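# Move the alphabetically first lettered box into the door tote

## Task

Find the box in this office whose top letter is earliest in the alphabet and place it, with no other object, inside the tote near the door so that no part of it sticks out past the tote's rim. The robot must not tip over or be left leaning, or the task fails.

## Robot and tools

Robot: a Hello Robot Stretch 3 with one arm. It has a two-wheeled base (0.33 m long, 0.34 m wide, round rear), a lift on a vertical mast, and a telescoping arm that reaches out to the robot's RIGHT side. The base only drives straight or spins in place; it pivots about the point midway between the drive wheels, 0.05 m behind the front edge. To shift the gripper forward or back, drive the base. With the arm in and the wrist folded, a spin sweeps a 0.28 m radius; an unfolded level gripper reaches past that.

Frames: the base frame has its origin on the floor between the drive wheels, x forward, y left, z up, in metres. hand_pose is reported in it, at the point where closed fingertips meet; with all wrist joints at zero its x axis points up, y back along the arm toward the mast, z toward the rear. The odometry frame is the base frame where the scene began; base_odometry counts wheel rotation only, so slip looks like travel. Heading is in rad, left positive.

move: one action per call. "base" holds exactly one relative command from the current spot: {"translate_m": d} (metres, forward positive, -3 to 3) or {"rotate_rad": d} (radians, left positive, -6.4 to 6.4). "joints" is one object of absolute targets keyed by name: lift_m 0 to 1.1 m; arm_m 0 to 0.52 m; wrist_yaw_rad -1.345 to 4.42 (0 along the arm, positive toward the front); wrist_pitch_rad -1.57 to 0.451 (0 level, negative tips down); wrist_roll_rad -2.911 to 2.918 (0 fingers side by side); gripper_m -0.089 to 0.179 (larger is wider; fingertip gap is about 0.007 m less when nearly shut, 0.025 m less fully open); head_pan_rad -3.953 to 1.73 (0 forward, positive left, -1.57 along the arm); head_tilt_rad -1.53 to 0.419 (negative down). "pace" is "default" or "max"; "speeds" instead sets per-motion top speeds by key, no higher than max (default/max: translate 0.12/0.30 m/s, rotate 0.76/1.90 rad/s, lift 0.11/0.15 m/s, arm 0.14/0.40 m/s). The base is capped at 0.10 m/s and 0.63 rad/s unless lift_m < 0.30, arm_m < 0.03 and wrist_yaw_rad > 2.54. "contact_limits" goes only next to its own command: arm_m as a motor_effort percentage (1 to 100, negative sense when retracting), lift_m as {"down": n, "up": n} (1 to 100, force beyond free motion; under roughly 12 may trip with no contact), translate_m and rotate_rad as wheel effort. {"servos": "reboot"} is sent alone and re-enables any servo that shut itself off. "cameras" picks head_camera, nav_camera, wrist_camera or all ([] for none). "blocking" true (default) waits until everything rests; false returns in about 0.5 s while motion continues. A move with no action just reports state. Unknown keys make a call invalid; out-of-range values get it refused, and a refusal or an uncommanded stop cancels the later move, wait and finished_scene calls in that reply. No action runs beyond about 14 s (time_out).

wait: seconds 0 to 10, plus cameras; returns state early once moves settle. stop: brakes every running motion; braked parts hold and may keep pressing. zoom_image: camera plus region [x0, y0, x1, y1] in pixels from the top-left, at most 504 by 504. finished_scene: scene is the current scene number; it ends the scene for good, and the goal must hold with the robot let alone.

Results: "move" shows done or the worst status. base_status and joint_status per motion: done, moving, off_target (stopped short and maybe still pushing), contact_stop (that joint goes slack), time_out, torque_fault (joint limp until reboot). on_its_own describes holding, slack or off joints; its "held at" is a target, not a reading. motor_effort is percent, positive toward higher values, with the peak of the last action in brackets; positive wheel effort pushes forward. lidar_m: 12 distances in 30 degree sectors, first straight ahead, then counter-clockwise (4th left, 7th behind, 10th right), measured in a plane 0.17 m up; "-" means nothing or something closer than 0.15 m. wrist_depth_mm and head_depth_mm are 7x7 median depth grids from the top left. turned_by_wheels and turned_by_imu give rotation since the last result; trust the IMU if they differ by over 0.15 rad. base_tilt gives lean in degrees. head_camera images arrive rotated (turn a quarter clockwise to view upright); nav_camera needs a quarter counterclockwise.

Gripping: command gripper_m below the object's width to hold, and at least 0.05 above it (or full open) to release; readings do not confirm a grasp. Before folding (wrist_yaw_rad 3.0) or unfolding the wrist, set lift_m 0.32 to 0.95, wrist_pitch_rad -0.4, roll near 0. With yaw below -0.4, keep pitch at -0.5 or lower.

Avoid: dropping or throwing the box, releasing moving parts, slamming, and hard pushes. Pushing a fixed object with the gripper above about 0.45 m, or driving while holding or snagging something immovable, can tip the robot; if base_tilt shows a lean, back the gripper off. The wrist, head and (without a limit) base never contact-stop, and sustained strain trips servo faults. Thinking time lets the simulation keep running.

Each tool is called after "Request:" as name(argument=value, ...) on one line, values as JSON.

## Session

Request:
move(joints={"head_pan_rad": 1.2, "head_tilt_rad": -0.25}, cameras=["nav_camera"])

Request:
move(joints={"head_pan_rad": 0.0, "head_tilt_rad": -0.25}, cameras=["nav_camera"])

Request:
move(joints={"head_pan_rad": -1.2, "head_tilt_rad": -0.25}, cameras=["nav_camera"])

Request:
move(joints={"head_pan_rad": -2.4, "head_tilt_rad": -0.25}, cameras=["nav_camera"])

Request:
move(joints={"head_pan_rad": -3.6, "head_tilt_rad": -0.25}, cameras=["nav_camera"])

Scene clock: 1.13 s.
move: done
base_odometry: x=+0.000 y=+0.000 heading=+0.000
turned_by_wheels: +0.000
turned_by_imu: +0.000
base_tilt: forward=+1.0 right=-0.2
lidar_m: 1.39 2.08 1.11 0.87 0.86 0.92 1.36 1.08 1.14 0.90 0.88 0.95
head_depth_mm: 2140 2181 2232 2309 2397 2150 1660 / 1155 1224 1303 2445 2527 2056 1655 / 1057 1113 1174 1239 1319 1403 1498 / 973 1016 1072 1128 1198 1264 1337 / 901 936 987 1029 1088 1139 1208 / 840 872 911 952 999 1045 1101 / 789 816 846 883 922 962 1008
base_status: not commanded
joint_positions: lift_m=+0.410 arm_m=+0.002 wrist_yaw_rad=+2.888 wrist_pitch_rad=-0.323 wrist_roll_rad=+0.000 gripper_m=+0.037 head_pan_rad=+1.225 head_tilt_rad=-0.248
joint_status: all done
measured_speeds: all 0
motor_effort: left_wheel=-0.4(0.5) right_wheel=+2.4(2.5) lift_m=+26.6(26.6) arm_m=-10.9(10.9) wrist_yaw_rad=+0.9(1.3) wrist_pitch_rad=+2.7(3.1) wrist_roll_rad=+0.7(1.1) gripper_m=-0.6(1.0) head_pan_rad=+0.1(5.0) head_tilt_rad=-1.6(2.2)
hand_pose: x=+0.0377 y=+0.0812 z=+0.4448 quat_wxyz=(+0.201, +0.706, +0.025, +0.678) (m; base frame)
wrist_depth_mm: 128 153 - - - - - / 135 162 - - - - - / 142 157 - - - - - / 151 160 - - - - - / 162 172 - 987 996 - - / 750 184 128 729 131 807 793 / 653 196 613 652 613 652 659
pictures: nav_camera (sideways)
Images, in order (width x height): nav_camera 672x504.

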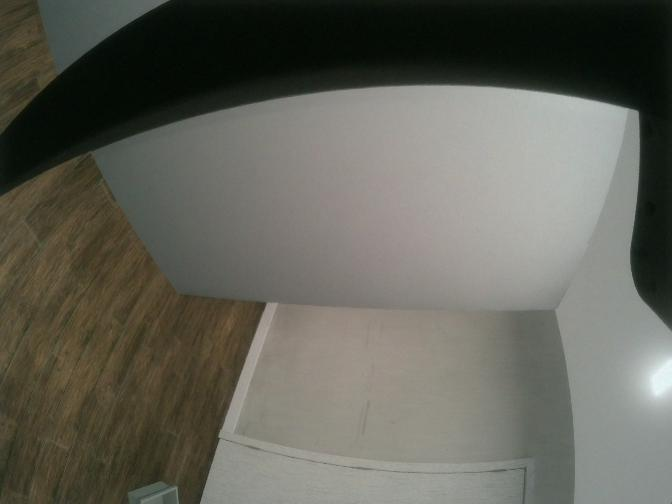

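Scene clock: 2.27 s.
move: done
base_odometry: x=+0.000 y=+0.000 heading=+0.000
turned_by_wheels: +0.000
turned_by_imu: +0.000
base_tilt: forward=+1.1 right=-0.1
lidar_m: 1.39 2.08 1.12 0.87 0.86 0.92 1.36 1.08 1.14 0.90 0.88 0.95
head_depth_mm: 1225 1251 1272 1300 1329 1360 1397 / 1428 1462 1485 1522 1557 1611 1564 / 1693 1748 1784 1858 1897 1924 1636 / 1933 2014 2137 2210 2292 2075 1643 / 1900 1977 2066 2175 2281 2095 1629 / 1814 1879 1962 2043 2166 2096 1605 / 1742 1828 1892 1982 2061 2068 1615
base_status: not commanded
joint_positions: lift_m=+0.410 arm_m=+0.002 wrist_yaw_rad=+2.888 wrist_pitch_rad=-0.323 wrist_roll_rad=+0.000 gripper_m=+0.037 head_pan_rad=-0.013 head_tilt_rad=-0.249
joint_status: all done
measured_speeds: all 0
motor_effort: left_wheel=-0.2(0.4) right_wheel=+1.8(2.6) lift_m=+26.6(26.7) arm_m=-14.4(14.4) wrist_yaw_rad=+0.7(1.4) wrist_pitch_rad=+2.8(3.2) wrist_roll_rad=+0.9(1.1) gripper_m=+0.0(1.4) head_pan_rad=-2.5(5.1) head_tilt_rad=-0.8(6.3)
hand_pose: x=+0.0377 y=+0.0812 z=+0.4448 quat_wxyz=(+0.201, +0.706, +0.025, +0.678) (m; base frame)
wrist_depth_mm: 128 153 - - - - - / 134 161 - - - - - / 142 156 - - - - - / 151 160 - - - - - / 162 172 - 984 985 986 - / 761 185 128 732 131 795 789 / 652 195 611 654 616 662 653
pictures: nav_camera (sideways)
Images, in order (width x height): nav_camera 672x504.

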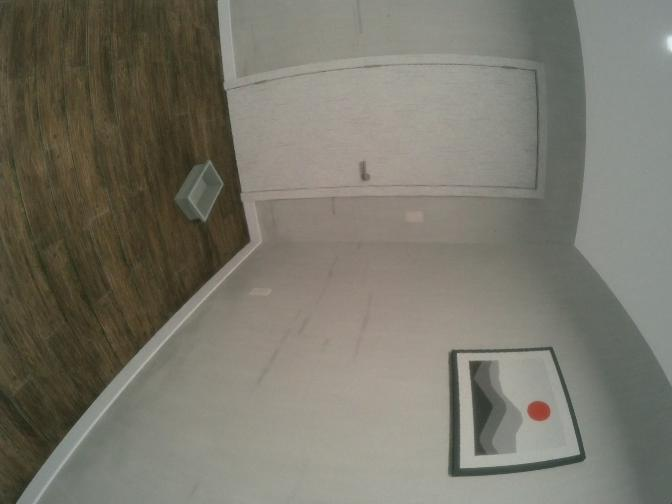

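Scene clock: 3.40 s.
move: done
base_odometry: x=+0.000 y=+0.000 heading=+0.000
turned_by_wheels: +0.000
turned_by_imu: +0.000
base_tilt: forward=+0.9 right=-0.1
lidar_m: 1.39 2.07 1.11 0.87 0.86 0.92 1.36 1.08 1.14 0.90 0.88 0.94
head_depth_mm: 754 784 821 862 907 957 1008 / 751 782 818 862 905 955 1008 / 746 779 819 857 904 951 1005 / 745 776 814 854 899 949 1002 / 745 780 815 852 901 947 1000 / 740 774 811 850 892 948 1001 / 743 772 810 847 893 942 995
base_status: not commanded
joint_positions: lift_m=+0.410 arm_m=+0.002 wrist_yaw_rad=+2.888 wrist_pitch_rad=-0.323 wrist_roll_rad=+0.000 gripper_m=+0.037 head_pan_rad=-1.233 head_tilt_rad=-0.250
joint_status: all done
measured_speeds: all 0
motor_effort: left_wheel=-0.2(0.5) right_wheel=+1.7(2.4) lift_m=+26.7(27.0) arm_m=-17.6(17.6) wrist_yaw_rad=+0.9(1.1) wrist_pitch_rad=+2.7(3.1) wrist_roll_rad=+0.8(1.0) gripper_m=+0.0(1.1) head_pan_rad=+1.8(6.2) head_tilt_rad=-1.2(2.6)
hand_pose: x=+0.0377 y=+0.0812 z=+0.4448 quat_wxyz=(+0.201, +0.706, +0.025, +0.678) (m; base frame)
wrist_depth_mm: 128 153 - - - - - / 134 161 - - - - - / 142 157 - - - - - / 152 160 - - - - - / 162 172 - 969 988 - 977 / 759 184 128 726 131 786 791 / 660 196 614 656 614 660 652
pictures: nav_camera (sideways)
Images, in order (width x height): nav_camera 672x504.

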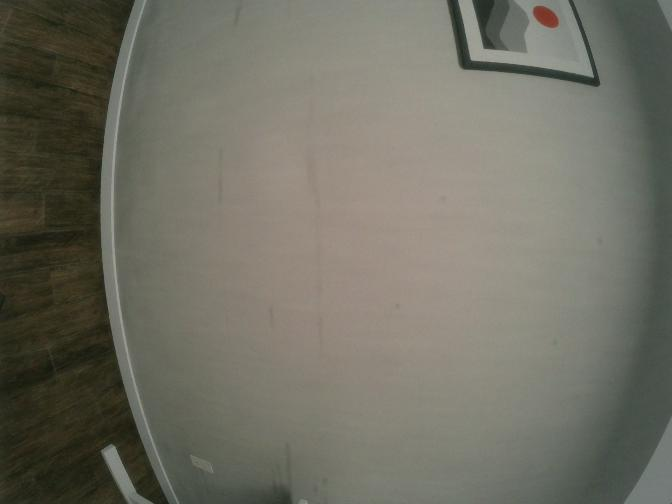

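Scene clock: 4.50 s.
move: done
base_odometry: x=+0.000 y=+0.000 heading=+0.000
turned_by_wheels: +0.000
turned_by_imu: +0.000
base_tilt: forward=+1.1 right=-0.2
lidar_m: 1.39 2.08 1.12 0.87 0.86 0.92 1.36 1.09 1.15 0.90 0.88 0.94
head_depth_mm: 1407 1470 1527 1429 1024 1232 1604 / 1461 1514 1577 1422 1018 1277 1654 / 1508 1583 1621 1415 1794 1876 1569 / 1554 1613 1696 1384 1849 1927 1649 / 1606 1677 1765 1378 1451 1570 1585 / 1501 1569 1615 1364 1722 1827 1633 / 1285 1327 1367 1332 1456 1517 1528
base_status: not commanded
joint_positions: lift_m=+0.410 arm_m=+0.002 wrist_yaw_rad=+2.888 wrist_pitch_rad=-0.323 wrist_roll_rad=+0.000 gripper_m=+0.037 head_pan_rad=-2.439 head_tilt_rad=-0.250
joint_status: all done
measured_speeds: all 0
motor_effort: left_wheel=-0.2(0.5) right_wheel=+2.0(2.5) lift_m=+27.0(27.2) arm_m=-20.5(20.9) wrist_yaw_rad=+1.0(1.4) wrist_pitch_rad=+2.9(3.1) wrist_roll_rad=+0.8(1.0) gripper_m=-0.3(1.2) head_pan_rad=+2.0(5.8) head_tilt_rad=-0.1(2.8)
hand_pose: x=+0.0377 y=+0.0812 z=+0.4448 quat_wxyz=(+0.201, +0.706, +0.025, +0.678) (m; base frame)
wrist_depth_mm: 129 153 - - - - - / 134 161 - - - - - / 142 157 - - - - - / 151 160 - - - - - / 162 172 - 983 979 - 993 / 755 185 128 725 131 791 792 / 651 196 610 660 614 660 660
pictures: nav_camera (sideways)
Images, in order (width x height): nav_camera 672x504.

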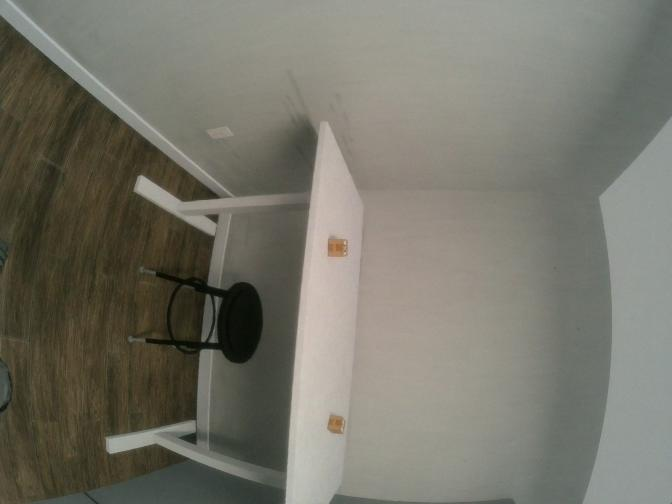

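Scene clock: 5.60 s.
move: done
base_odometry: x=+0.000 y=+0.000 heading=+0.000
turned_by_wheels: +0.000
turned_by_imu: +0.000
base_tilt: forward=+0.8 right=+0.0
lidar_m: 1.39 2.08 1.12 0.87 0.86 0.92 1.36 1.08 1.14 0.90 0.88 0.95
head_depth_mm: 783 810 839 867 897 929 966 / 838 871 898 929 972 1016 1049 / 899 932 968 1007 1049 1101 1156 / 984 1016 1056 1092 1152 1207 1267 / 1050 1099 1153 1210 1275 1342 1412 / 1157 1216 1280 1323 1419 1506 1556 / 1282 1344 1422 1405 1598 1733 1619
base_status: not commanded
joint_positions: lift_m=+0.410 arm_m=+0.002 wrist_yaw_rad=+2.888 wrist_pitch_rad=-0.323 wrist_roll_rad=+0.000 gripper_m=+0.037 head_pan_rad=-3.642 head_tilt_rad=-0.250
joint_status: all done
measured_speeds: all 0
motor_effort: left_wheel=-0.2(0.5) right_wheel=+2.0(2.5) lift_m=+26.9(27.5) arm_m=-23.6(23.6) wrist_yaw_rad=+0.6(1.2) wrist_pitch_rad=+2.7(3.1) wrist_roll_rad=+1.0(1.0) gripper_m=-0.2(1.6) head_pan_rad=+0.1(4.3) head_tilt_rad=-0.7(3.5)
hand_pose: x=+0.0377 y=+0.0812 z=+0.4448 quat_wxyz=(+0.201, +0.706, +0.025, +0.678) (m; base frame)
wrist_depth_mm: 128 153 - - - - - / 134 161 - - - - - / 142 157 - - - - - / 151 160 - - - - - / 162 172 - 989 985 982 991 / 754 184 128 724 131 783 801 / 648 195 614 657 617 662 662
pictures: nav_camera (sideways)
Images, in order (width x height): nav_camera 672x504.

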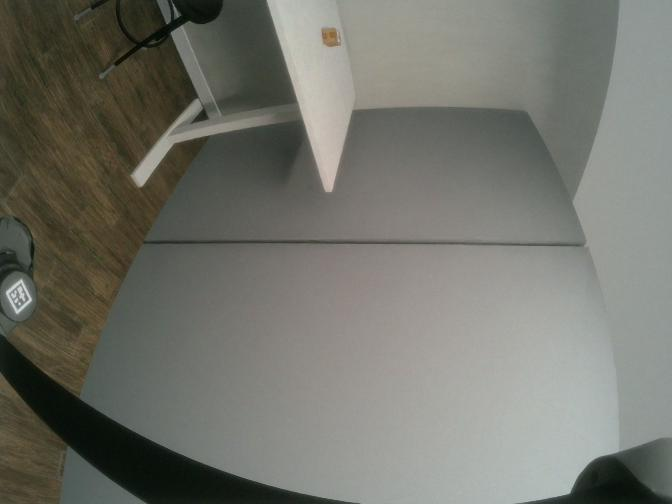

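Request:
move(joints={"head_pan_rad": -2.5, "head_tilt_rad": -0.25, "lift_m": 0.29}, pace="max", cameras=["head_camera", "nav_camera"])

Scene clock: 54.87 s.
move: done
base_odometry: x=+0.000 y=+0.000 heading=+0.000
turned_by_wheels: +0.000
turned_by_imu: +0.001
base_tilt: forward=+1.0 right=-0.1
lidar_m: 1.39 2.08 1.11 0.87 0.86 0.92 1.36 1.08 1.14 0.89 0.88 0.94
head_depth_mm: 1416 1464 1530 1436 1025 1337 1605 / 1444 1513 1567 1420 1017 1281 1656 / 1488 1555 1621 1400 1756 1353 1582 / 1530 1604 1673 1388 1831 1892 1636 / 1582 1659 1729 1371 1878 1936 1616 / 1594 1660 1728 1370 1719 1785 1553 / 1384 1422 1467 1392 1545 1608 1585
base_status: not commanded
joint_positions: lift_m=+0.290 arm_m=+0.002 wrist_yaw_rad=+2.888 wrist_pitch_rad=-0.324 wrist_roll_rad=+0.000 gripper_m=+0.037 head_pan_rad=-2.484 head_tilt_rad=-0.250
joint_status: all done
measured_speeds: translate_m=+0.000 rotate_rad=+0.000 lift_m=+0.000 arm_m=+0.000 wrist_yaw_rad=+0.000 wrist_pitch_rad=+0.000 wrist_roll_rad=+0.000 head_pan_rad=-0.024 head_tilt_rad=+0.000
motor_effort: left_wheel=-0.2(0.5) right_wheel=+2.1(2.7) lift_m=+21.5(26.2) arm_m=-21.6(23.5) wrist_yaw_rad=+0.9(1.3) wrist_pitch_rad=+2.9(3.4) wrist_roll_rad=+0.9(1.1) gripper_m=-0.7(1.2) head_pan_rad=-3.3(4.8) head_tilt_rad=-0.8(2.5)
hand_pose: x=+0.0376 y=+0.0810 z=+0.3243 quat_wxyz=(+0.202, +0.706, +0.025, +0.678) (m; base frame)
wrist_depth_mm: 128 153 - - - - - / 134 161 - - - - - / 142 157 - - - - - / 151 162 984 - - - - / 166 173 794 768 759 773 763 / 586 184 128 567 131 618 618 / 507 197 478 512 476 509 515
pictures: head_camera (sideways), nav_camera (sideways)
Images, in order (width x height): head_camera 896x504, nav_camera 672x504.

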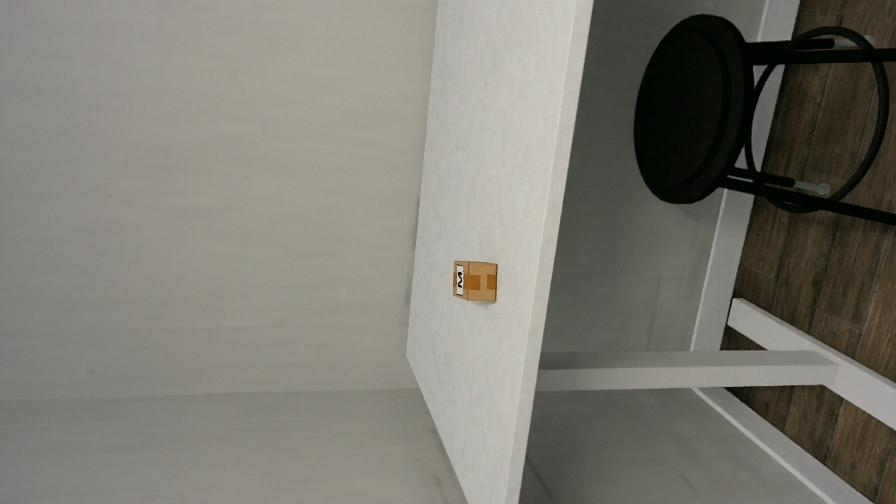

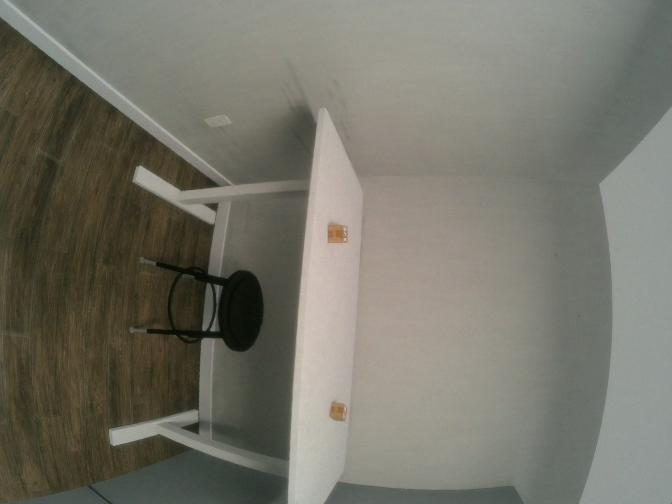

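Request:
zoom_image(camera="head_camera", region=[430, 240, 520, 320])

Request:
move(joints={"head_pan_rad": -3.15, "head_tilt_rad": -0.3}, pace="max", cameras=["head_camera"])

Scaled by 5.600 from the camera's 896x504 image, which has a finer 1280x720 frame.

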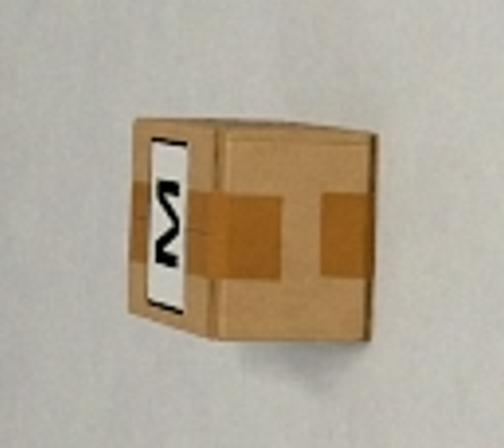

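Scene clock: 58.53 s.
move: done
base_odometry: x=+0.000 y=+0.000 heading=+0.000
turned_by_wheels: +0.000
turned_by_imu: +0.001
base_tilt: forward=+0.8 right=-0.2
lidar_m: 1.40 2.08 1.12 0.87 0.86 0.92 1.36 1.09 1.14 0.89 0.88 0.94
head_depth_mm: 1176 1200 1232 1249 1299 1341 1375 / 1357 1401 1440 1374 1526 1576 1511 / 1582 1665 1717 1288 1778 1832 1532 / 1559 1644 1742 1168 1938 1786 1570 / 1514 1584 1662 1156 1887 1922 1561 / 1452 1528 1607 1152 1797 1873 1549 / 1399 1477 1553 1139 1719 1756 1461
base_status: not commanded
joint_positions: lift_m=+0.290 arm_m=+0.002 wrist_yaw_rad=+2.888 wrist_pitch_rad=-0.324 wrist_roll_rad=+0.000 gripper_m=+0.037 head_pan_rad=-3.167 head_tilt_rad=-0.300
joint_status: all done
measured_speeds: all 0
motor_effort: left_wheel=+0.0(0.4) right_wheel=+1.8(2.4) lift_m=+22.2(22.2) arm_m=-17.7(19.0) wrist_yaw_rad=+0.9(1.2) wrist_pitch_rad=+3.2(3.4) wrist_roll_rad=+0.8(1.0) gripper_m=-0.4(0.9) head_pan_rad=-0.8(5.0) head_tilt_rad=-0.8(2.4)
hand_pose: x=+0.0376 y=+0.0810 z=+0.3243 quat_wxyz=(+0.202, +0.706, +0.025, +0.678) (m; base frame)
wrist_depth_mm: 128 153 - - - - - / 134 161 - - - - - / 142 157 - - - - - / 151 162 989 - - - 996 / 167 174 795 770 766 778 769 / 589 185 128 563 131 611 615 / 512 196 480 511 480 515 512
pictures: head_camera (sideways)
Images, in order (width x height): head_camera 896x504.

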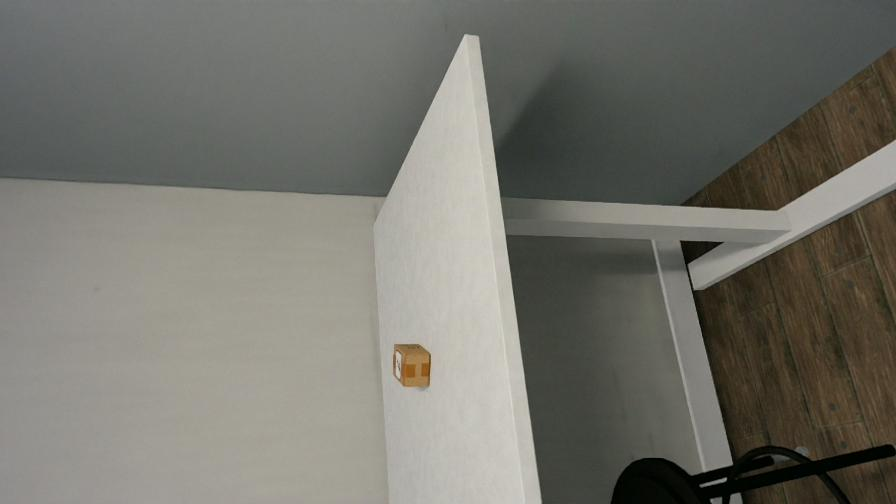

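Request:
zoom_image(camera="head_camera", region=[375, 330, 450, 400])

Scaled by 6.720 from the camera's 896x504 image, which has a finer 1280x720 frame.

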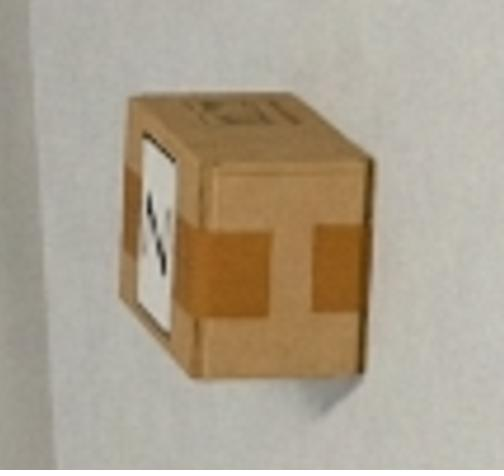

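Request:
move(base={"rotate_rad": 0.365}, joints={"head_pan_rad": 1.4, "head_tilt_rad": -0.25}, pace="max", cameras=[])

Request:
move(base={"translate_m": 1.4}, pace="max", cameras=["nav_camera", "head_camera"])

Scene clock: 75.23 s.
move: done
base_odometry: x=+0.000 y=+0.000 heading=+0.365
turned_by_wheels: +0.365
turned_by_imu: +0.364
base_tilt: forward=+0.9 right=-0.1
lidar_m: 2.08 1.30 0.91 0.86 0.88 1.14 1.08 1.12 0.93 0.88 0.90 1.18
head_depth_mm: 770 807 848 894 941 1000 1058 / 761 793 836 877 928 974 1034 / 761 788 827 873 907 960 1017 / 737 770 810 847 895 949 1004 / 728 760 792 831 880 924 977 / 719 748 780 823 863 908 957 / 706 736 768 803 850 894 938
base_status: done
joint_positions: lift_m=+0.290 arm_m=+0.002 wrist_yaw_rad=+2.888 wrist_pitch_rad=-0.324 wrist_roll_rad=+0.000 gripper_m=+0.037 head_pan_rad=+1.416 head_tilt_rad=-0.251
joint_status: all done
measured_speeds: translate_m=+0.000 rotate_rad=+0.000 lift_m=+0.000 arm_m=+0.000 wrist_yaw_rad=+0.000 wrist_pitch_rad=+0.000 wrist_roll_rad=+0.000 head_pan_rad=-0.024 head_tilt_rad=+0.000
motor_effort: left_wheel=-9.7(15.5) right_wheel=+8.6(15.5) lift_m=+23.4(23.5) arm_m=-15.8(16.2) wrist_yaw_rad=+0.5(1.3) wrist_pitch_rad=+3.0(3.6) wrist_roll_rad=+0.9(1.1) gripper_m=+0.1(1.6) head_pan_rad=-3.4(5.7) head_tilt_rad=+3.9(7.1)
hand_pose: x=+0.0376 y=+0.0810 z=+0.3243 quat_wxyz=(+0.202, +0.706, +0.025, +0.678) (m; base frame)
wrist_depth_mm: 129 140 - 860 - - - / 134 145 - 924 - - - / 142 149 - - - - - / 151 160 951 - - - - / 169 174 801 767 772 772 767 / 581 184 128 569 131 614 611 / 512 197 478 511 479 515 511
pictures: none
No camera images: "cameras" was empty.

Scene clock: 81.27 s.
move: done
base_odometry: x=+1.308 y=+0.499 heading=+0.365
turned_by_wheels: +0.000
turned_by_imu: -0.002
base_tilt: forward=+0.8 right=-0.2
lidar_m: 0.69 0.70 0.94 1.36 1.01 1.26 2.49 1.21 0.84 0.79 0.81 0.73
head_depth_mm: 1369 1375 1390 1398 1418 1429 1451 / 1715 1729 1765 1773 1794 1817 1654 / 2318 2343 2366 2427 2466 2111 1653 / 3406 3671 3761 3785 2931 2088 1634 / 3447 3636 3809 - 2930 2078 1631 / 3374 3571 3732 3884 2934 2099 1631 / 3332 3465 3557 3825 2899 2099 1629
base_status: done
joint_positions: lift_m=+0.290 arm_m=+0.002 wrist_yaw_rad=+2.888 wrist_pitch_rad=-0.324 wrist_roll_rad=+0.000 gripper_m=+0.037 head_pan_rad=+1.400 head_tilt_rad=-0.250
joint_status: not commanded
measured_speeds: all 0
motor_effort: left_wheel=+4.0(14.7) right_wheel=+0.9(15.1) lift_m=+24.2(24.5) arm_m=-18.9(19.6) wrist_yaw_rad=+0.4(1.5) wrist_pitch_rad=+3.0(3.5) wrist_roll_rad=+0.8(1.1) gripper_m=-0.8(1.4) head_pan_rad=-3.7(5.0) head_tilt_rad=+4.3(6.2)
hand_pose: x=+0.0376 y=+0.0810 z=+0.3243 quat_wxyz=(+0.202, +0.706, +0.025, +0.678) (m; base frame)
wrist_depth_mm: 128 - - - - - - / 134 - - - - - 583 / 142 - - - - - 593 / 151 169 - - - - 602 / 169 173 809 763 764 764 700 / 585 184 128 571 131 617 613 / 504 197 478 512 481 509 515
pictures: head_camera (sideways), nav_camera (sideways)
Images, in order (width x height): head_camera 896x504, nav_camera 672x504.

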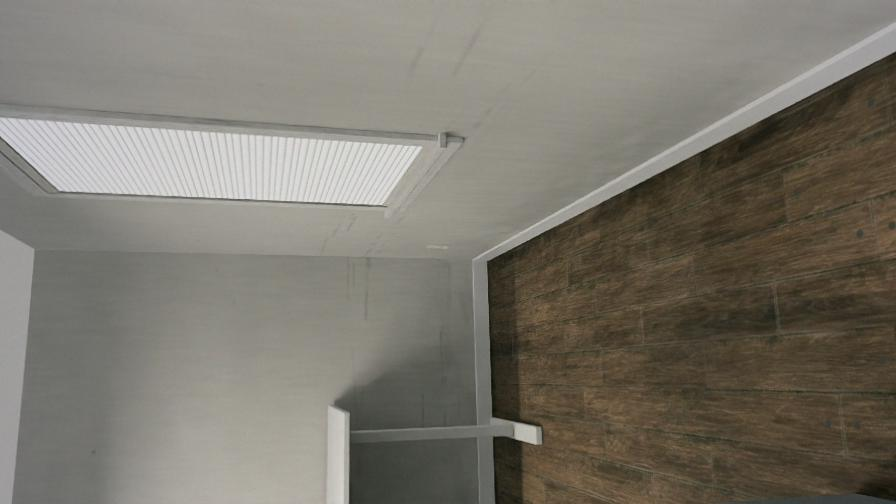

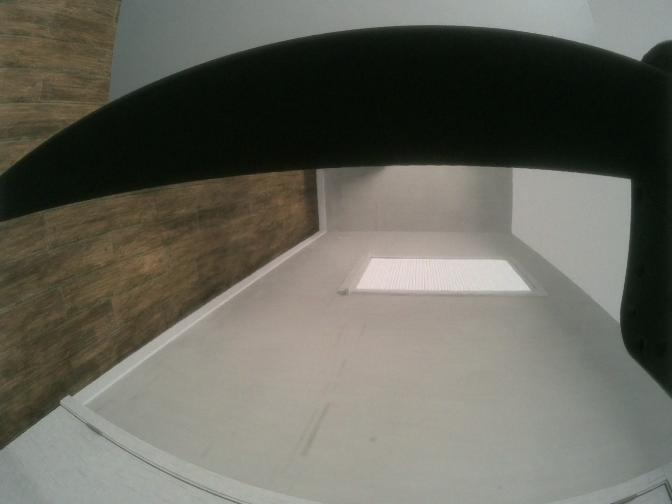

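Request:
move(base={"rotate_rad": 1.52}, joints={"head_pan_rad": 0.6, "head_tilt_rad": -0.25}, pace="max", cameras=["head_camera", "nav_camera"])

Scene clock: 90.30 s.
move: done
base_odometry: x=+1.308 y=+0.499 heading=+1.884
turned_by_wheels: +1.520
turned_by_imu: +1.513
base_tilt: forward=+1.1 right=+0.0
lidar_m: 1.84 0.99 1.20 2.47 1.31 0.86 0.79 0.80 0.75 0.69 0.69 0.89
head_depth_mm: 849 943 1056 1195 1386 1957 1611 / 837 867 900 948 995 1051 1143 / 877 913 952 993 1035 1089 1144 / 928 966 1008 1053 1103 1167 1218 / 979 1020 1065 1123 1180 1248 1322 / 1037 1086 1138 1202 1268 1340 1416 / 1099 1155 1223 1290 1367 1455 1522
base_status: done
joint_positions: lift_m=+0.290 arm_m=+0.002 wrist_yaw_rad=+2.888 wrist_pitch_rad=-0.324 wrist_roll_rad=+0.000 gripper_m=+0.037 head_pan_rad=+0.590 head_tilt_rad=-0.250
joint_status: all done
measured_speeds: all 0
motor_effort: left_wheel=-9.4(16.4) right_wheel=+8.8(17.6) lift_m=+25.1(25.2) arm_m=-23.2(23.9) wrist_yaw_rad=+0.6(1.3) wrist_pitch_rad=+3.3(3.6) wrist_roll_rad=+0.9(1.1) gripper_m=-0.3(1.2) head_pan_rad=+3.6(5.5) head_tilt_rad=+2.4(6.0)
hand_pose: x=+0.0376 y=+0.0810 z=+0.3243 quat_wxyz=(+0.202, +0.706, +0.025, +0.678) (m; base frame)
wrist_depth_mm: 128 - - - - - - / 134 - - - - - - / 142 - - - - - - / 151 169 - 998 - - - / 168 174 810 765 763 769 764 / 581 184 128 568 131 619 615 / 509 197 479 509 479 511 513
pictures: head_camera (sideways), nav_camera (sideways)
Images, in order (width x height): head_camera 896x504, nav_camera 672x504.

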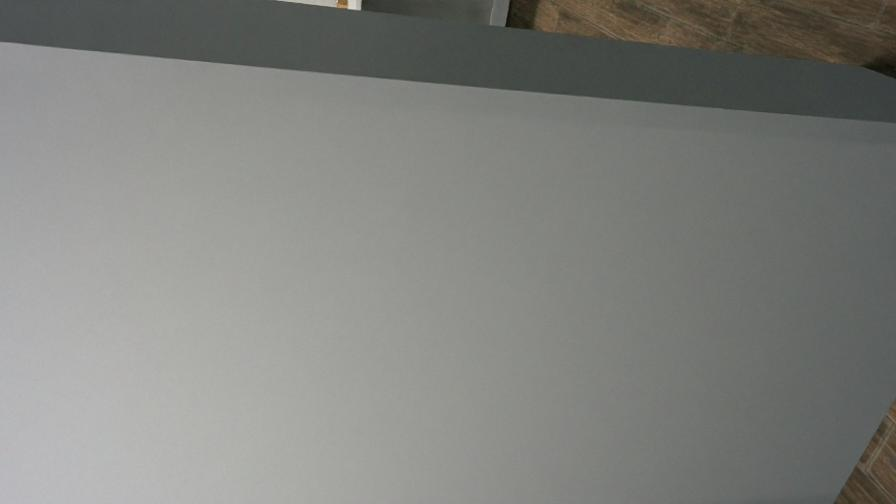

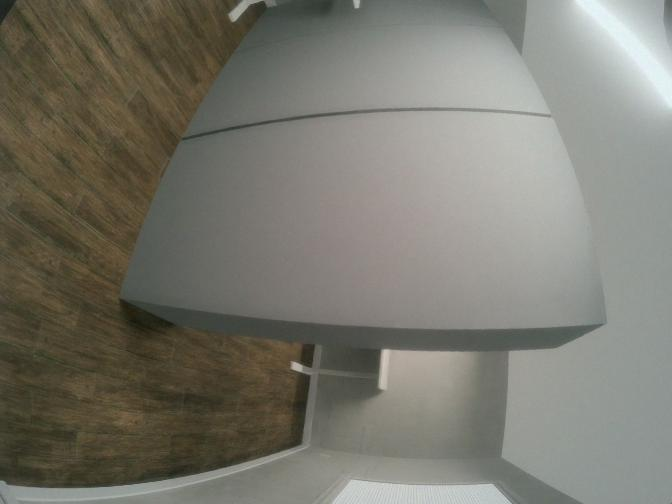

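Request:
move(base={"translate_m": 1.2}, joints={"head_pan_rad": 1.3, "head_tilt_rad": -0.25}, pace="max", cameras=["head_camera", "nav_camera"])

Scene clock: 98.77 s.
move: done
base_odometry: x=+0.938 y=+1.641 heading=+1.884
turned_by_wheels: +0.000
turned_by_imu: +0.000
base_tilt: forward=+0.9 right=-0.3
lidar_m: 1.41 2.38 0.46 0.42 0.42 2.15 1.98 0.91 0.59 0.55 0.55 0.69
head_depth_mm: 3328 3502 3613 3818 3018 2150 1649 / 3163 3321 3452 3650 3001 2118 1653 / 374 392 414 437 2523 1974 1601 / 362 378 396 417 439 465 492 / 350 366 382 401 422 445 471 / 339 353 369 387 406 428 452 / 329 343 357 374 392 411 432
base_status: done
joint_positions: lift_m=+0.290 arm_m=+0.002 wrist_yaw_rad=+2.888 wrist_pitch_rad=-0.324 wrist_roll_rad=+0.000 gripper_m=+0.037 head_pan_rad=+1.300 head_tilt_rad=-0.249
joint_status: all done
measured_speeds: all 0
motor_effort: left_wheel=+5.1(12.6) right_wheel=+3.1(19.2) lift_m=+26.4(26.6) arm_m=-19.9(22.1) wrist_yaw_rad=+0.4(1.3) wrist_pitch_rad=+3.0(3.5) wrist_roll_rad=+1.0(1.1) gripper_m=-0.2(1.3) head_pan_rad=-2.7(4.9) head_tilt_rad=+1.5(4.5)
hand_pose: x=+0.0376 y=+0.0810 z=+0.3243 quat_wxyz=(+0.202, +0.706, +0.025, +0.678) (m; base frame)
wrist_depth_mm: 128 140 - - - - - / 134 145 - - - - - / 142 149 - - - - - / 151 159 - - - - - / 162 172 - 154 779 768 757 / 585 185 127 566 131 620 607 / 508 197 475 511 477 511 515
pictures: head_camera (sideways), nav_camera (sideways)
Images, in order (width x height): head_camera 896x504, nav_camera 672x504.

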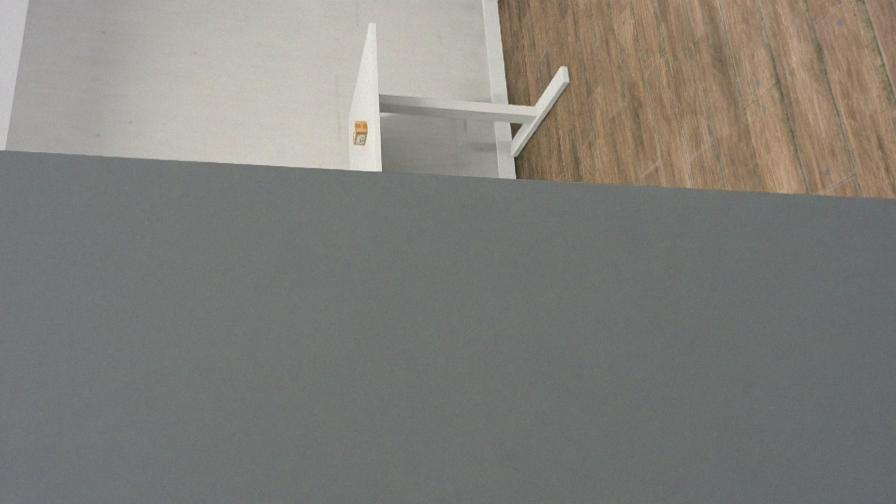

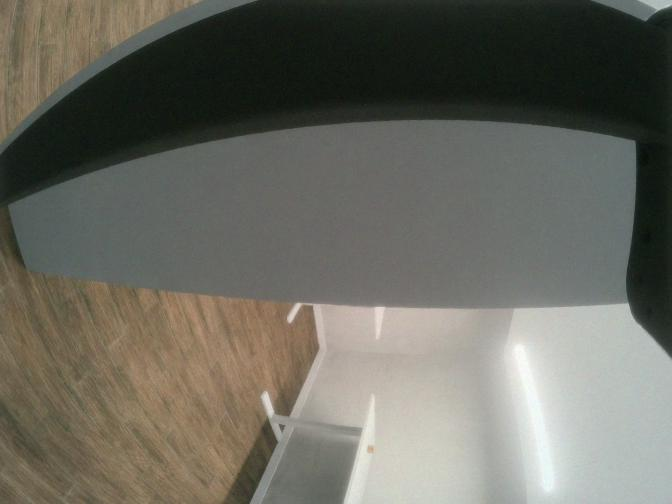

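Request:
move(base={"translate_m": 0.55}, joints={"head_pan_rad": 0.9, "head_tilt_rad": -0.25}, pace="max", cameras=["head_camera", "nav_camera"])

Scene clock: 105.13 s.
move: done
base_odometry: x=+0.769 y=+2.164 heading=+1.884
turned_by_wheels: +0.000
turned_by_imu: +0.000
base_tilt: forward=+1.0 right=-0.1
lidar_m: 1.22 1.87 2.51 2.83 0.59 0.62 2.52 0.78 0.51 0.47 0.48 0.59
head_depth_mm: 2251 2328 2372 2375 2555 2126 1646 / 2423 2479 2562 2599 2710 2130 1655 / 2642 2733 2767 2888 2806 2137 1652 / 2912 3006 3125 3259 2832 2084 1629 / 3170 3319 3491 3653 2931 2083 1641 / 3355 3516 3591 3779 2937 2090 1636 / 3099 3199 3367 3465 2946 2088 1630
base_status: done
joint_positions: lift_m=+0.290 arm_m=+0.002 wrist_yaw_rad=+2.888 wrist_pitch_rad=-0.324 wrist_roll_rad=+0.000 gripper_m=+0.037 head_pan_rad=+0.897 head_tilt_rad=-0.250
joint_status: all done
measured_speeds: all 0
motor_effort: left_wheel=+0.0(15.9) right_wheel=+6.8(12.1) lift_m=+27.6(27.6) arm_m=-17.2(18.9) wrist_yaw_rad=+0.8(1.2) wrist_pitch_rad=+3.2(3.4) wrist_roll_rad=+0.7(1.1) gripper_m=-0.3(1.2) head_pan_rad=+3.3(4.8) head_tilt_rad=+1.5(3.3)
hand_pose: x=+0.0376 y=+0.0810 z=+0.3243 quat_wxyz=(+0.202, +0.706, +0.025, +0.678) (m; base frame)
wrist_depth_mm: 128 - - - - - - / 134 - - - - - - / 142 - - - - - - / 151 169 - - - - - / 165 174 807 759 761 777 770 / 581 185 128 568 131 616 610 / 507 197 479 510 479 512 510
pictures: head_camera (sideways), nav_camera (sideways)
Images, in order (width x height): head_camera 896x504, nav_camera 672x504.

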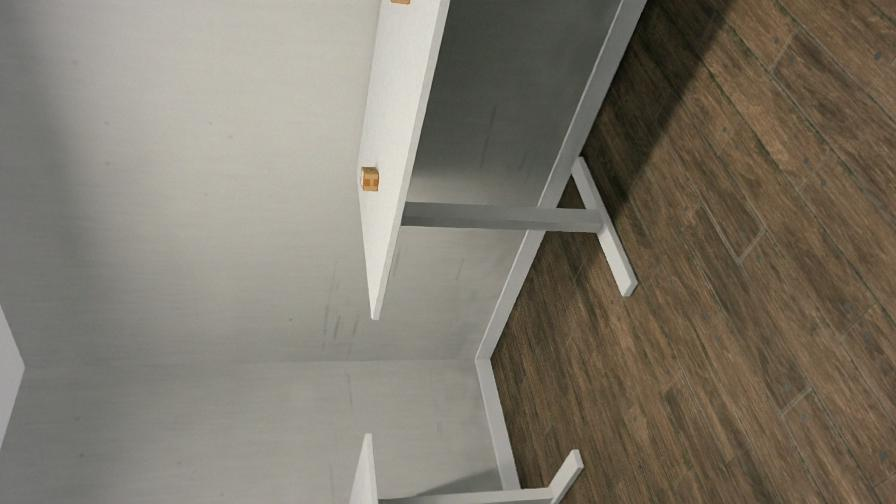

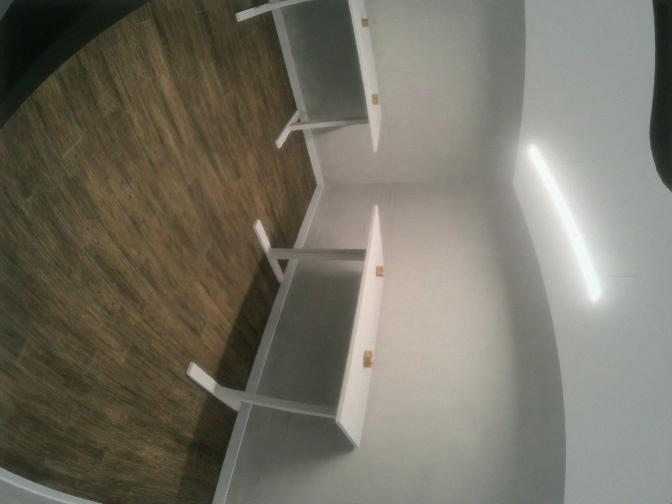

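Request:
move(joints={"head_pan_rad": 0.45, "head_tilt_rad": -0.25}, pace="max", cameras=["head_camera"])

Scene clock: 109.17 s.
move: done
base_odometry: x=+0.769 y=+2.164 heading=+1.884
turned_by_wheels: +0.000
turned_by_imu: +0.001
base_tilt: forward=+1.0 right=-0.2
lidar_m: 1.22 1.86 2.51 2.82 0.59 0.62 2.51 0.78 0.51 0.47 0.48 0.59
head_depth_mm: 1903 1991 2058 2164 2243 2114 1660 / 1969 2048 2126 2227 2326 2112 1646 / 2054 2118 2221 1919 2397 2028 1649 / 2121 2192 2287 2410 2513 2114 1641 / 2184 2290 2397 2476 2612 2083 1620 / 2276 2388 2478 2638 2740 2093 1617 / 2350 2475 2549 2739 2805 2064 1631
base_status: not commanded
joint_positions: lift_m=+0.290 arm_m=+0.002 wrist_yaw_rad=+2.888 wrist_pitch_rad=-0.324 wrist_roll_rad=+0.000 gripper_m=+0.037 head_pan_rad=+0.447 head_tilt_rad=-0.249
joint_status: all done
measured_speeds: all 0
motor_effort: left_wheel=+0.1(0.4) right_wheel=+6.1(6.6) lift_m=+28.0(28.3) arm_m=-16.2(16.8) wrist_yaw_rad=+0.9(1.3) wrist_pitch_rad=+3.1(3.2) wrist_roll_rad=+0.8(1.1) gripper_m=-0.4(1.2) head_pan_rad=-3.7(4.2) head_tilt_rad=+0.1(2.1)
hand_pose: x=+0.0376 y=+0.0810 z=+0.3243 quat_wxyz=(+0.202, +0.706, +0.025, +0.678) (m; base frame)
wrist_depth_mm: 128 - - - - - - / 134 - - - - - - / 142 - - - - - - / 151 169 - - - - - / 165 174 802 761 766 762 767 / 588 184 128 574 131 619 614 / 506 196 479 511 482 511 511
pictures: head_camera (sideways)
Images, in order (width x height): head_camera 896x504.

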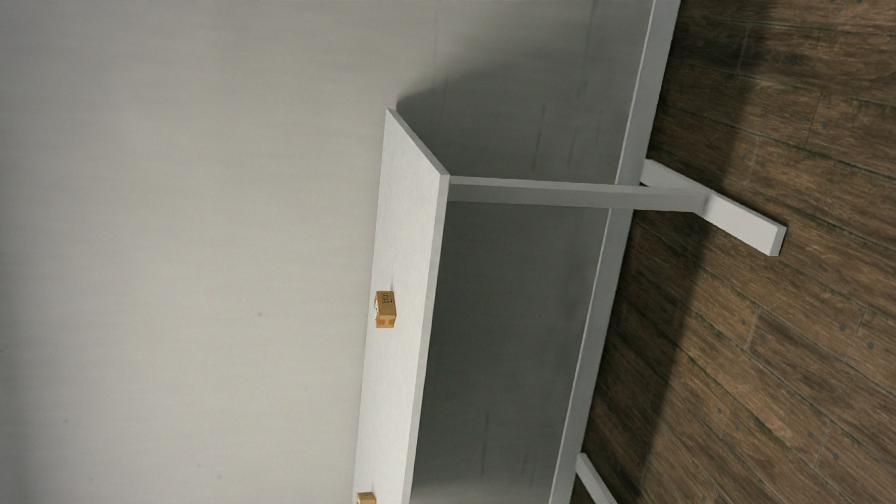

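Request:
move(base={"rotate_rad": 1.155}, joints={"head_pan_rad": -1.2, "head_tilt_rad": -0.3}, pace="max", cameras=[])

Request:
move(base={"translate_m": 1.22}, pace="max", cameras=["nav_camera", "head_camera"])

Scene clock: 116.83 s.
move: done
base_odometry: x=+0.769 y=+2.164 heading=+3.039
turned_by_wheels: +1.155
turned_by_imu: +1.150
base_tilt: forward=+1.0 right=-0.2
lidar_m: 2.51 1.49 0.59 0.67 2.09 0.70 0.50 0.47 0.49 0.64 1.60 1.86
head_depth_mm: 992 966 982 1003 993 1035 1049 / 1270 1281 1290 1302 1323 1337 1346 / 1756 1778 1809 1839 1876 1813 1564 / 1962 2049 2170 2325 2410 1965 1556 / 1939 2033 2161 2277 2384 1938 1544 / 1901 2004 2105 2245 2362 1935 1555 / 1882 1966 2082 2234 2300 1938 1542
base_status: done
joint_positions: lift_m=+0.290 arm_m=+0.002 wrist_yaw_rad=+2.888 wrist_pitch_rad=-0.324 wrist_roll_rad=+0.000 gripper_m=+0.037 head_pan_rad=-1.216 head_tilt_rad=-0.300
joint_status: all done
measured_speeds: translate_m=+0.000 rotate_rad=+0.000 lift_m=+0.000 arm_m=+0.000 wrist_yaw_rad=+0.000 wrist_pitch_rad=+0.000 wrist_roll_rad=+0.000 head_pan_rad=+0.024 head_tilt_rad=+0.000
motor_effort: left_wheel=-8.5(16.5) right_wheel=+8.2(16.5) lift_m=+28.9(29.2) arm_m=-23.3(23.4) wrist_yaw_rad=+0.7(1.3) wrist_pitch_rad=+3.0(3.3) wrist_roll_rad=+0.8(1.2) gripper_m=+0.7(1.2) head_pan_rad=+2.7(4.8) head_tilt_rad=-1.0(3.7)
hand_pose: x=+0.0376 y=+0.0810 z=+0.3243 quat_wxyz=(+0.202, +0.706, +0.025, +0.678) (m; base frame)
wrist_depth_mm: 128 - - - - - - / 134 - - - - - - / 142 - - - - - - / 151 169 - - 927 - - / 168 173 801 730 758 768 769 / 587 184 128 569 131 611 605 / 510 196 481 508 479 515 512
pictures: none
No camera images: "cameras" was empty.

Scene clock: 122.27 s.
move: done
base_odometry: x=-0.445 y=+2.289 heading=+3.039
turned_by_wheels: +0.000
turned_by_imu: +0.000
base_tilt: forward=+1.0 right=+0.0
lidar_m: 1.91 1.91 1.62 1.03 1.15 1.09 1.57 1.50 1.54 1.26 1.61 1.36
head_depth_mm: 1426 1515 1609 1180 1786 1917 1575 / 1420 1493 1588 1182 1359 1742 1481 / 1398 1469 1555 1171 1752 1870 1556 / 1390 1458 1543 1100 1738 1816 1557 / 1371 1439 1523 1140 1716 1806 1558 / 1358 1422 1502 1134 1691 1773 1549 / 1339 1410 1482 1129 1669 1753 1547
base_status: done
joint_positions: lift_m=+0.290 arm_m=+0.002 wrist_yaw_rad=+2.888 wrist_pitch_rad=-0.324 wrist_roll_rad=+0.000 gripper_m=+0.037 head_pan_rad=-1.200 head_tilt_rad=-0.300
joint_status: not commanded
measured_speeds: all 0
motor_effort: left_wheel=+6.4(12.6) right_wheel=+1.3(20.8) lift_m=+29.8(30.0) arm_m=-21.8(23.7) wrist_yaw_rad=+0.7(1.2) wrist_pitch_rad=+2.7(3.5) wrist_roll_rad=+0.6(1.2) gripper_m=-0.8(1.1) head_pan_rad=+2.9(4.7) head_tilt_rad=-0.2(2.2)
hand_pose: x=+0.0376 y=+0.0810 z=+0.3243 quat_wxyz=(+0.202, +0.706, +0.025, +0.678) (m; base frame)
wrist_depth_mm: 128 888 - - - - - / 134 934 - - - - - / 142 177 - - - - - / 151 169 - - - - - / 169 174 794 766 765 776 769 / 586 184 128 567 131 612 616 / 512 196 479 509 479 510 510
pictures: head_camera (sideways), nav_camera (sideways)
Images, in order (width x height): head_camera 896x504, nav_camera 672x504.

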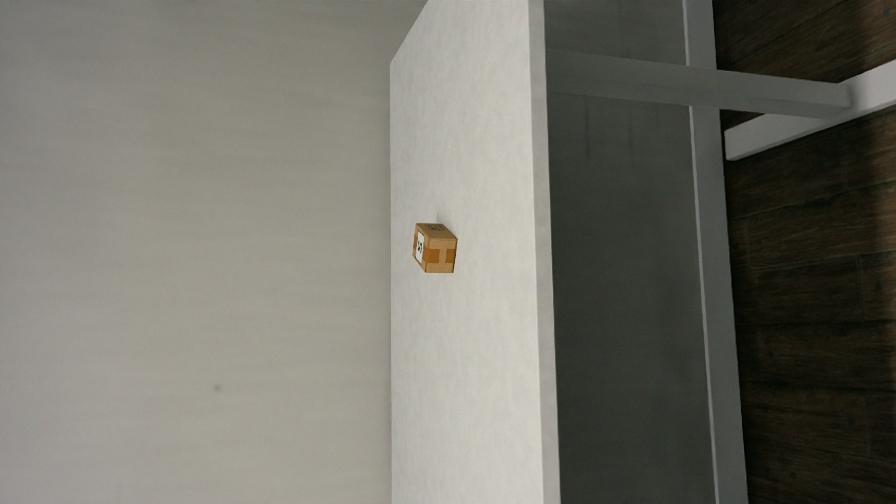

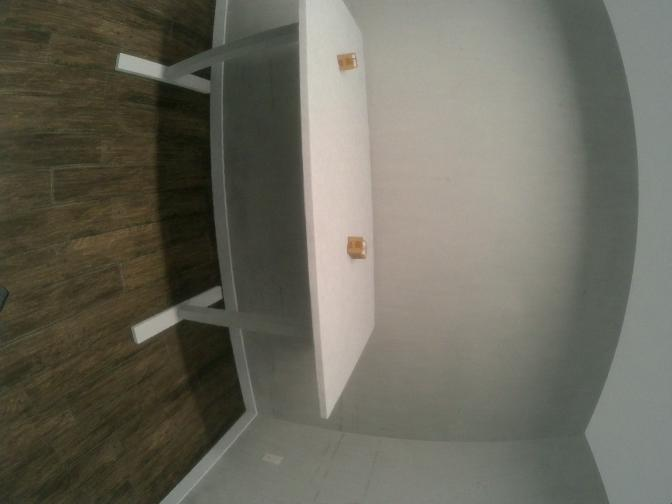

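Request:
zoom_image(camera="head_camera", region=[395, 205, 475, 285])

Request:
move(joints={"head_pan_rad": -1.95, "head_tilt_rad": -0.3}, pace="max", cameras=["head_camera"])

Scaled by 6.300 from the camera's 896x504 image, which has a finer 1280x720 frame.

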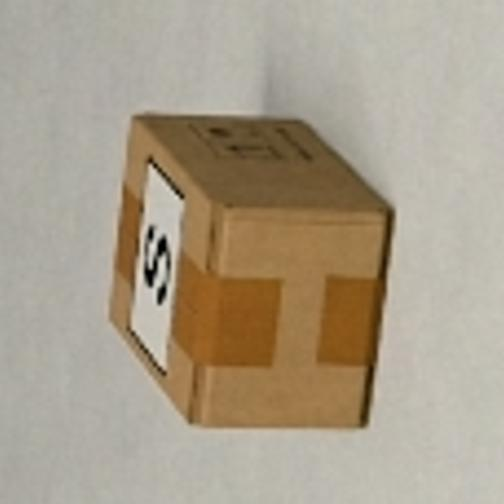

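Scene clock: 125.47 s.
move: done
base_odometry: x=-0.445 y=+2.289 heading=+3.039
turned_by_wheels: +0.000
turned_by_imu: +0.000
base_tilt: forward=+1.1 right=-0.2
lidar_m: 1.91 1.91 1.62 1.03 1.15 1.09 1.57 1.50 1.54 1.26 1.61 1.36
head_depth_mm: 1369 1413 1469 1537 1616 1686 1573 / 1456 1510 1585 1665 1728 1802 1568 / 1538 1616 1694 1778 1896 1891 1561 / 1667 1743 1833 1938 2022 1944 1563 / 1783 1895 2005 2129 2251 1956 1558 / 1795 1867 1983 2048 2166 1938 1544 / 1651 1708 1785 1771 1971 1931 1545
base_status: not commanded
joint_positions: lift_m=+0.290 arm_m=+0.002 wrist_yaw_rad=+2.888 wrist_pitch_rad=-0.324 wrist_roll_rad=+0.000 gripper_m=+0.037 head_pan_rad=-1.961 head_tilt_rad=-0.300
joint_status: all done
measured_speeds: all 0
motor_effort: left_wheel=+6.7(6.8) right_wheel=+1.2(1.9) lift_m=+30.4(30.5) arm_m=-20.8(21.6) wrist_yaw_rad=+1.4(1.4) wrist_pitch_rad=+3.1(3.2) wrist_roll_rad=+1.0(1.0) gripper_m=+0.3(0.9) head_pan_rad=-2.7(5.9) head_tilt_rad=-0.8(2.6)
hand_pose: x=+0.0376 y=+0.0810 z=+0.3243 quat_wxyz=(+0.202, +0.706, +0.025, +0.678) (m; base frame)
wrist_depth_mm: 128 901 - - - - - / 134 951 - - - - - / 142 176 - - - - - / 151 169 - - - - - / 168 174 801 768 770 766 769 / 586 184 128 567 131 609 613 / 508 196 477 514 482 510 508
pictures: head_camera (sideways)
Images, in order (width x height): head_camera 896x504.

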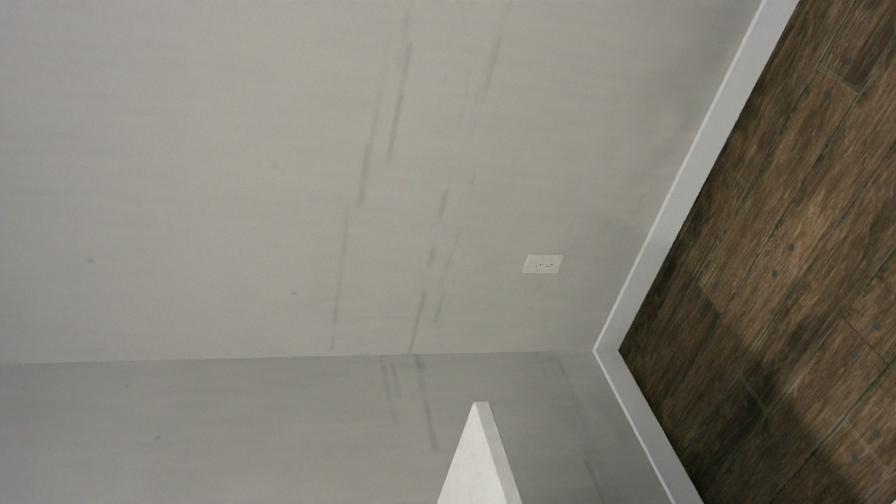

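Request:
move(joints={"head_pan_rad": -0.6, "head_tilt_rad": -0.27}, pace="max", cameras=["head_camera"])

Scene clock: 129.33 s.
move: done
base_odometry: x=-0.445 y=+2.289 heading=+3.039
turned_by_wheels: +0.000
turned_by_imu: +0.001
base_tilt: forward=+1.1 right=-0.1
lidar_m: 1.92 1.91 1.62 1.04 1.15 1.10 1.58 1.50 1.54 1.26 1.61 1.36
head_depth_mm: 1372 1422 1482 1301 953 1698 1617 / 1434 1499 1554 1290 1678 1797 1619 / 1497 1575 1641 1212 1803 1880 1611 / 1587 1648 1736 1268 1902 1931 1593 / 1662 1746 1831 1252 2048 1935 1561 / 1759 1838 1946 1358 2185 2023 1597 / 1869 1952 2071 2210 2333 2017 1587
base_status: not commanded
joint_positions: lift_m=+0.290 arm_m=+0.002 wrist_yaw_rad=+2.888 wrist_pitch_rad=-0.324 wrist_roll_rad=+0.000 gripper_m=+0.037 head_pan_rad=-0.568 head_tilt_rad=-0.273
joint_status: all done
measured_speeds: all 0
motor_effort: left_wheel=+6.5(6.8) right_wheel=+1.1(2.1) lift_m=+30.4(30.7) arm_m=-19.9(20.3) wrist_yaw_rad=+0.7(1.3) wrist_pitch_rad=+3.1(3.5) wrist_roll_rad=+1.0(1.2) gripper_m=-0.4(1.4) head_pan_rad=+0.1(5.3) head_tilt_rad=+4.3(7.0)
hand_pose: x=+0.0376 y=+0.0810 z=+0.3243 quat_wxyz=(+0.202, +0.706, +0.025, +0.678) (m; base frame)
wrist_depth_mm: 128 892 - - - - - / 134 953 - - - - - / 142 177 - - - - - / 151 170 - - - - - / 169 174 811 753 766 760 764 / 587 185 128 571 131 621 616 / 507 197 474 510 478 510 515
pictures: head_camera (sideways)
Images, in order (width x height): head_camera 896x504.

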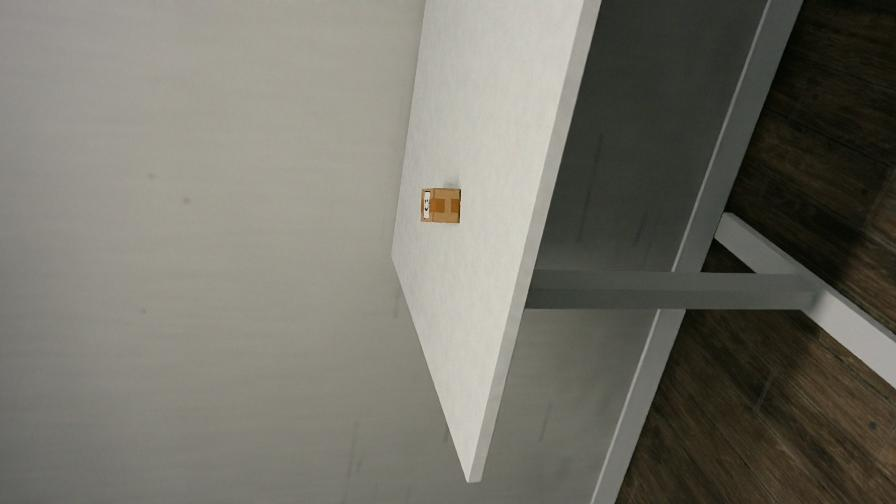

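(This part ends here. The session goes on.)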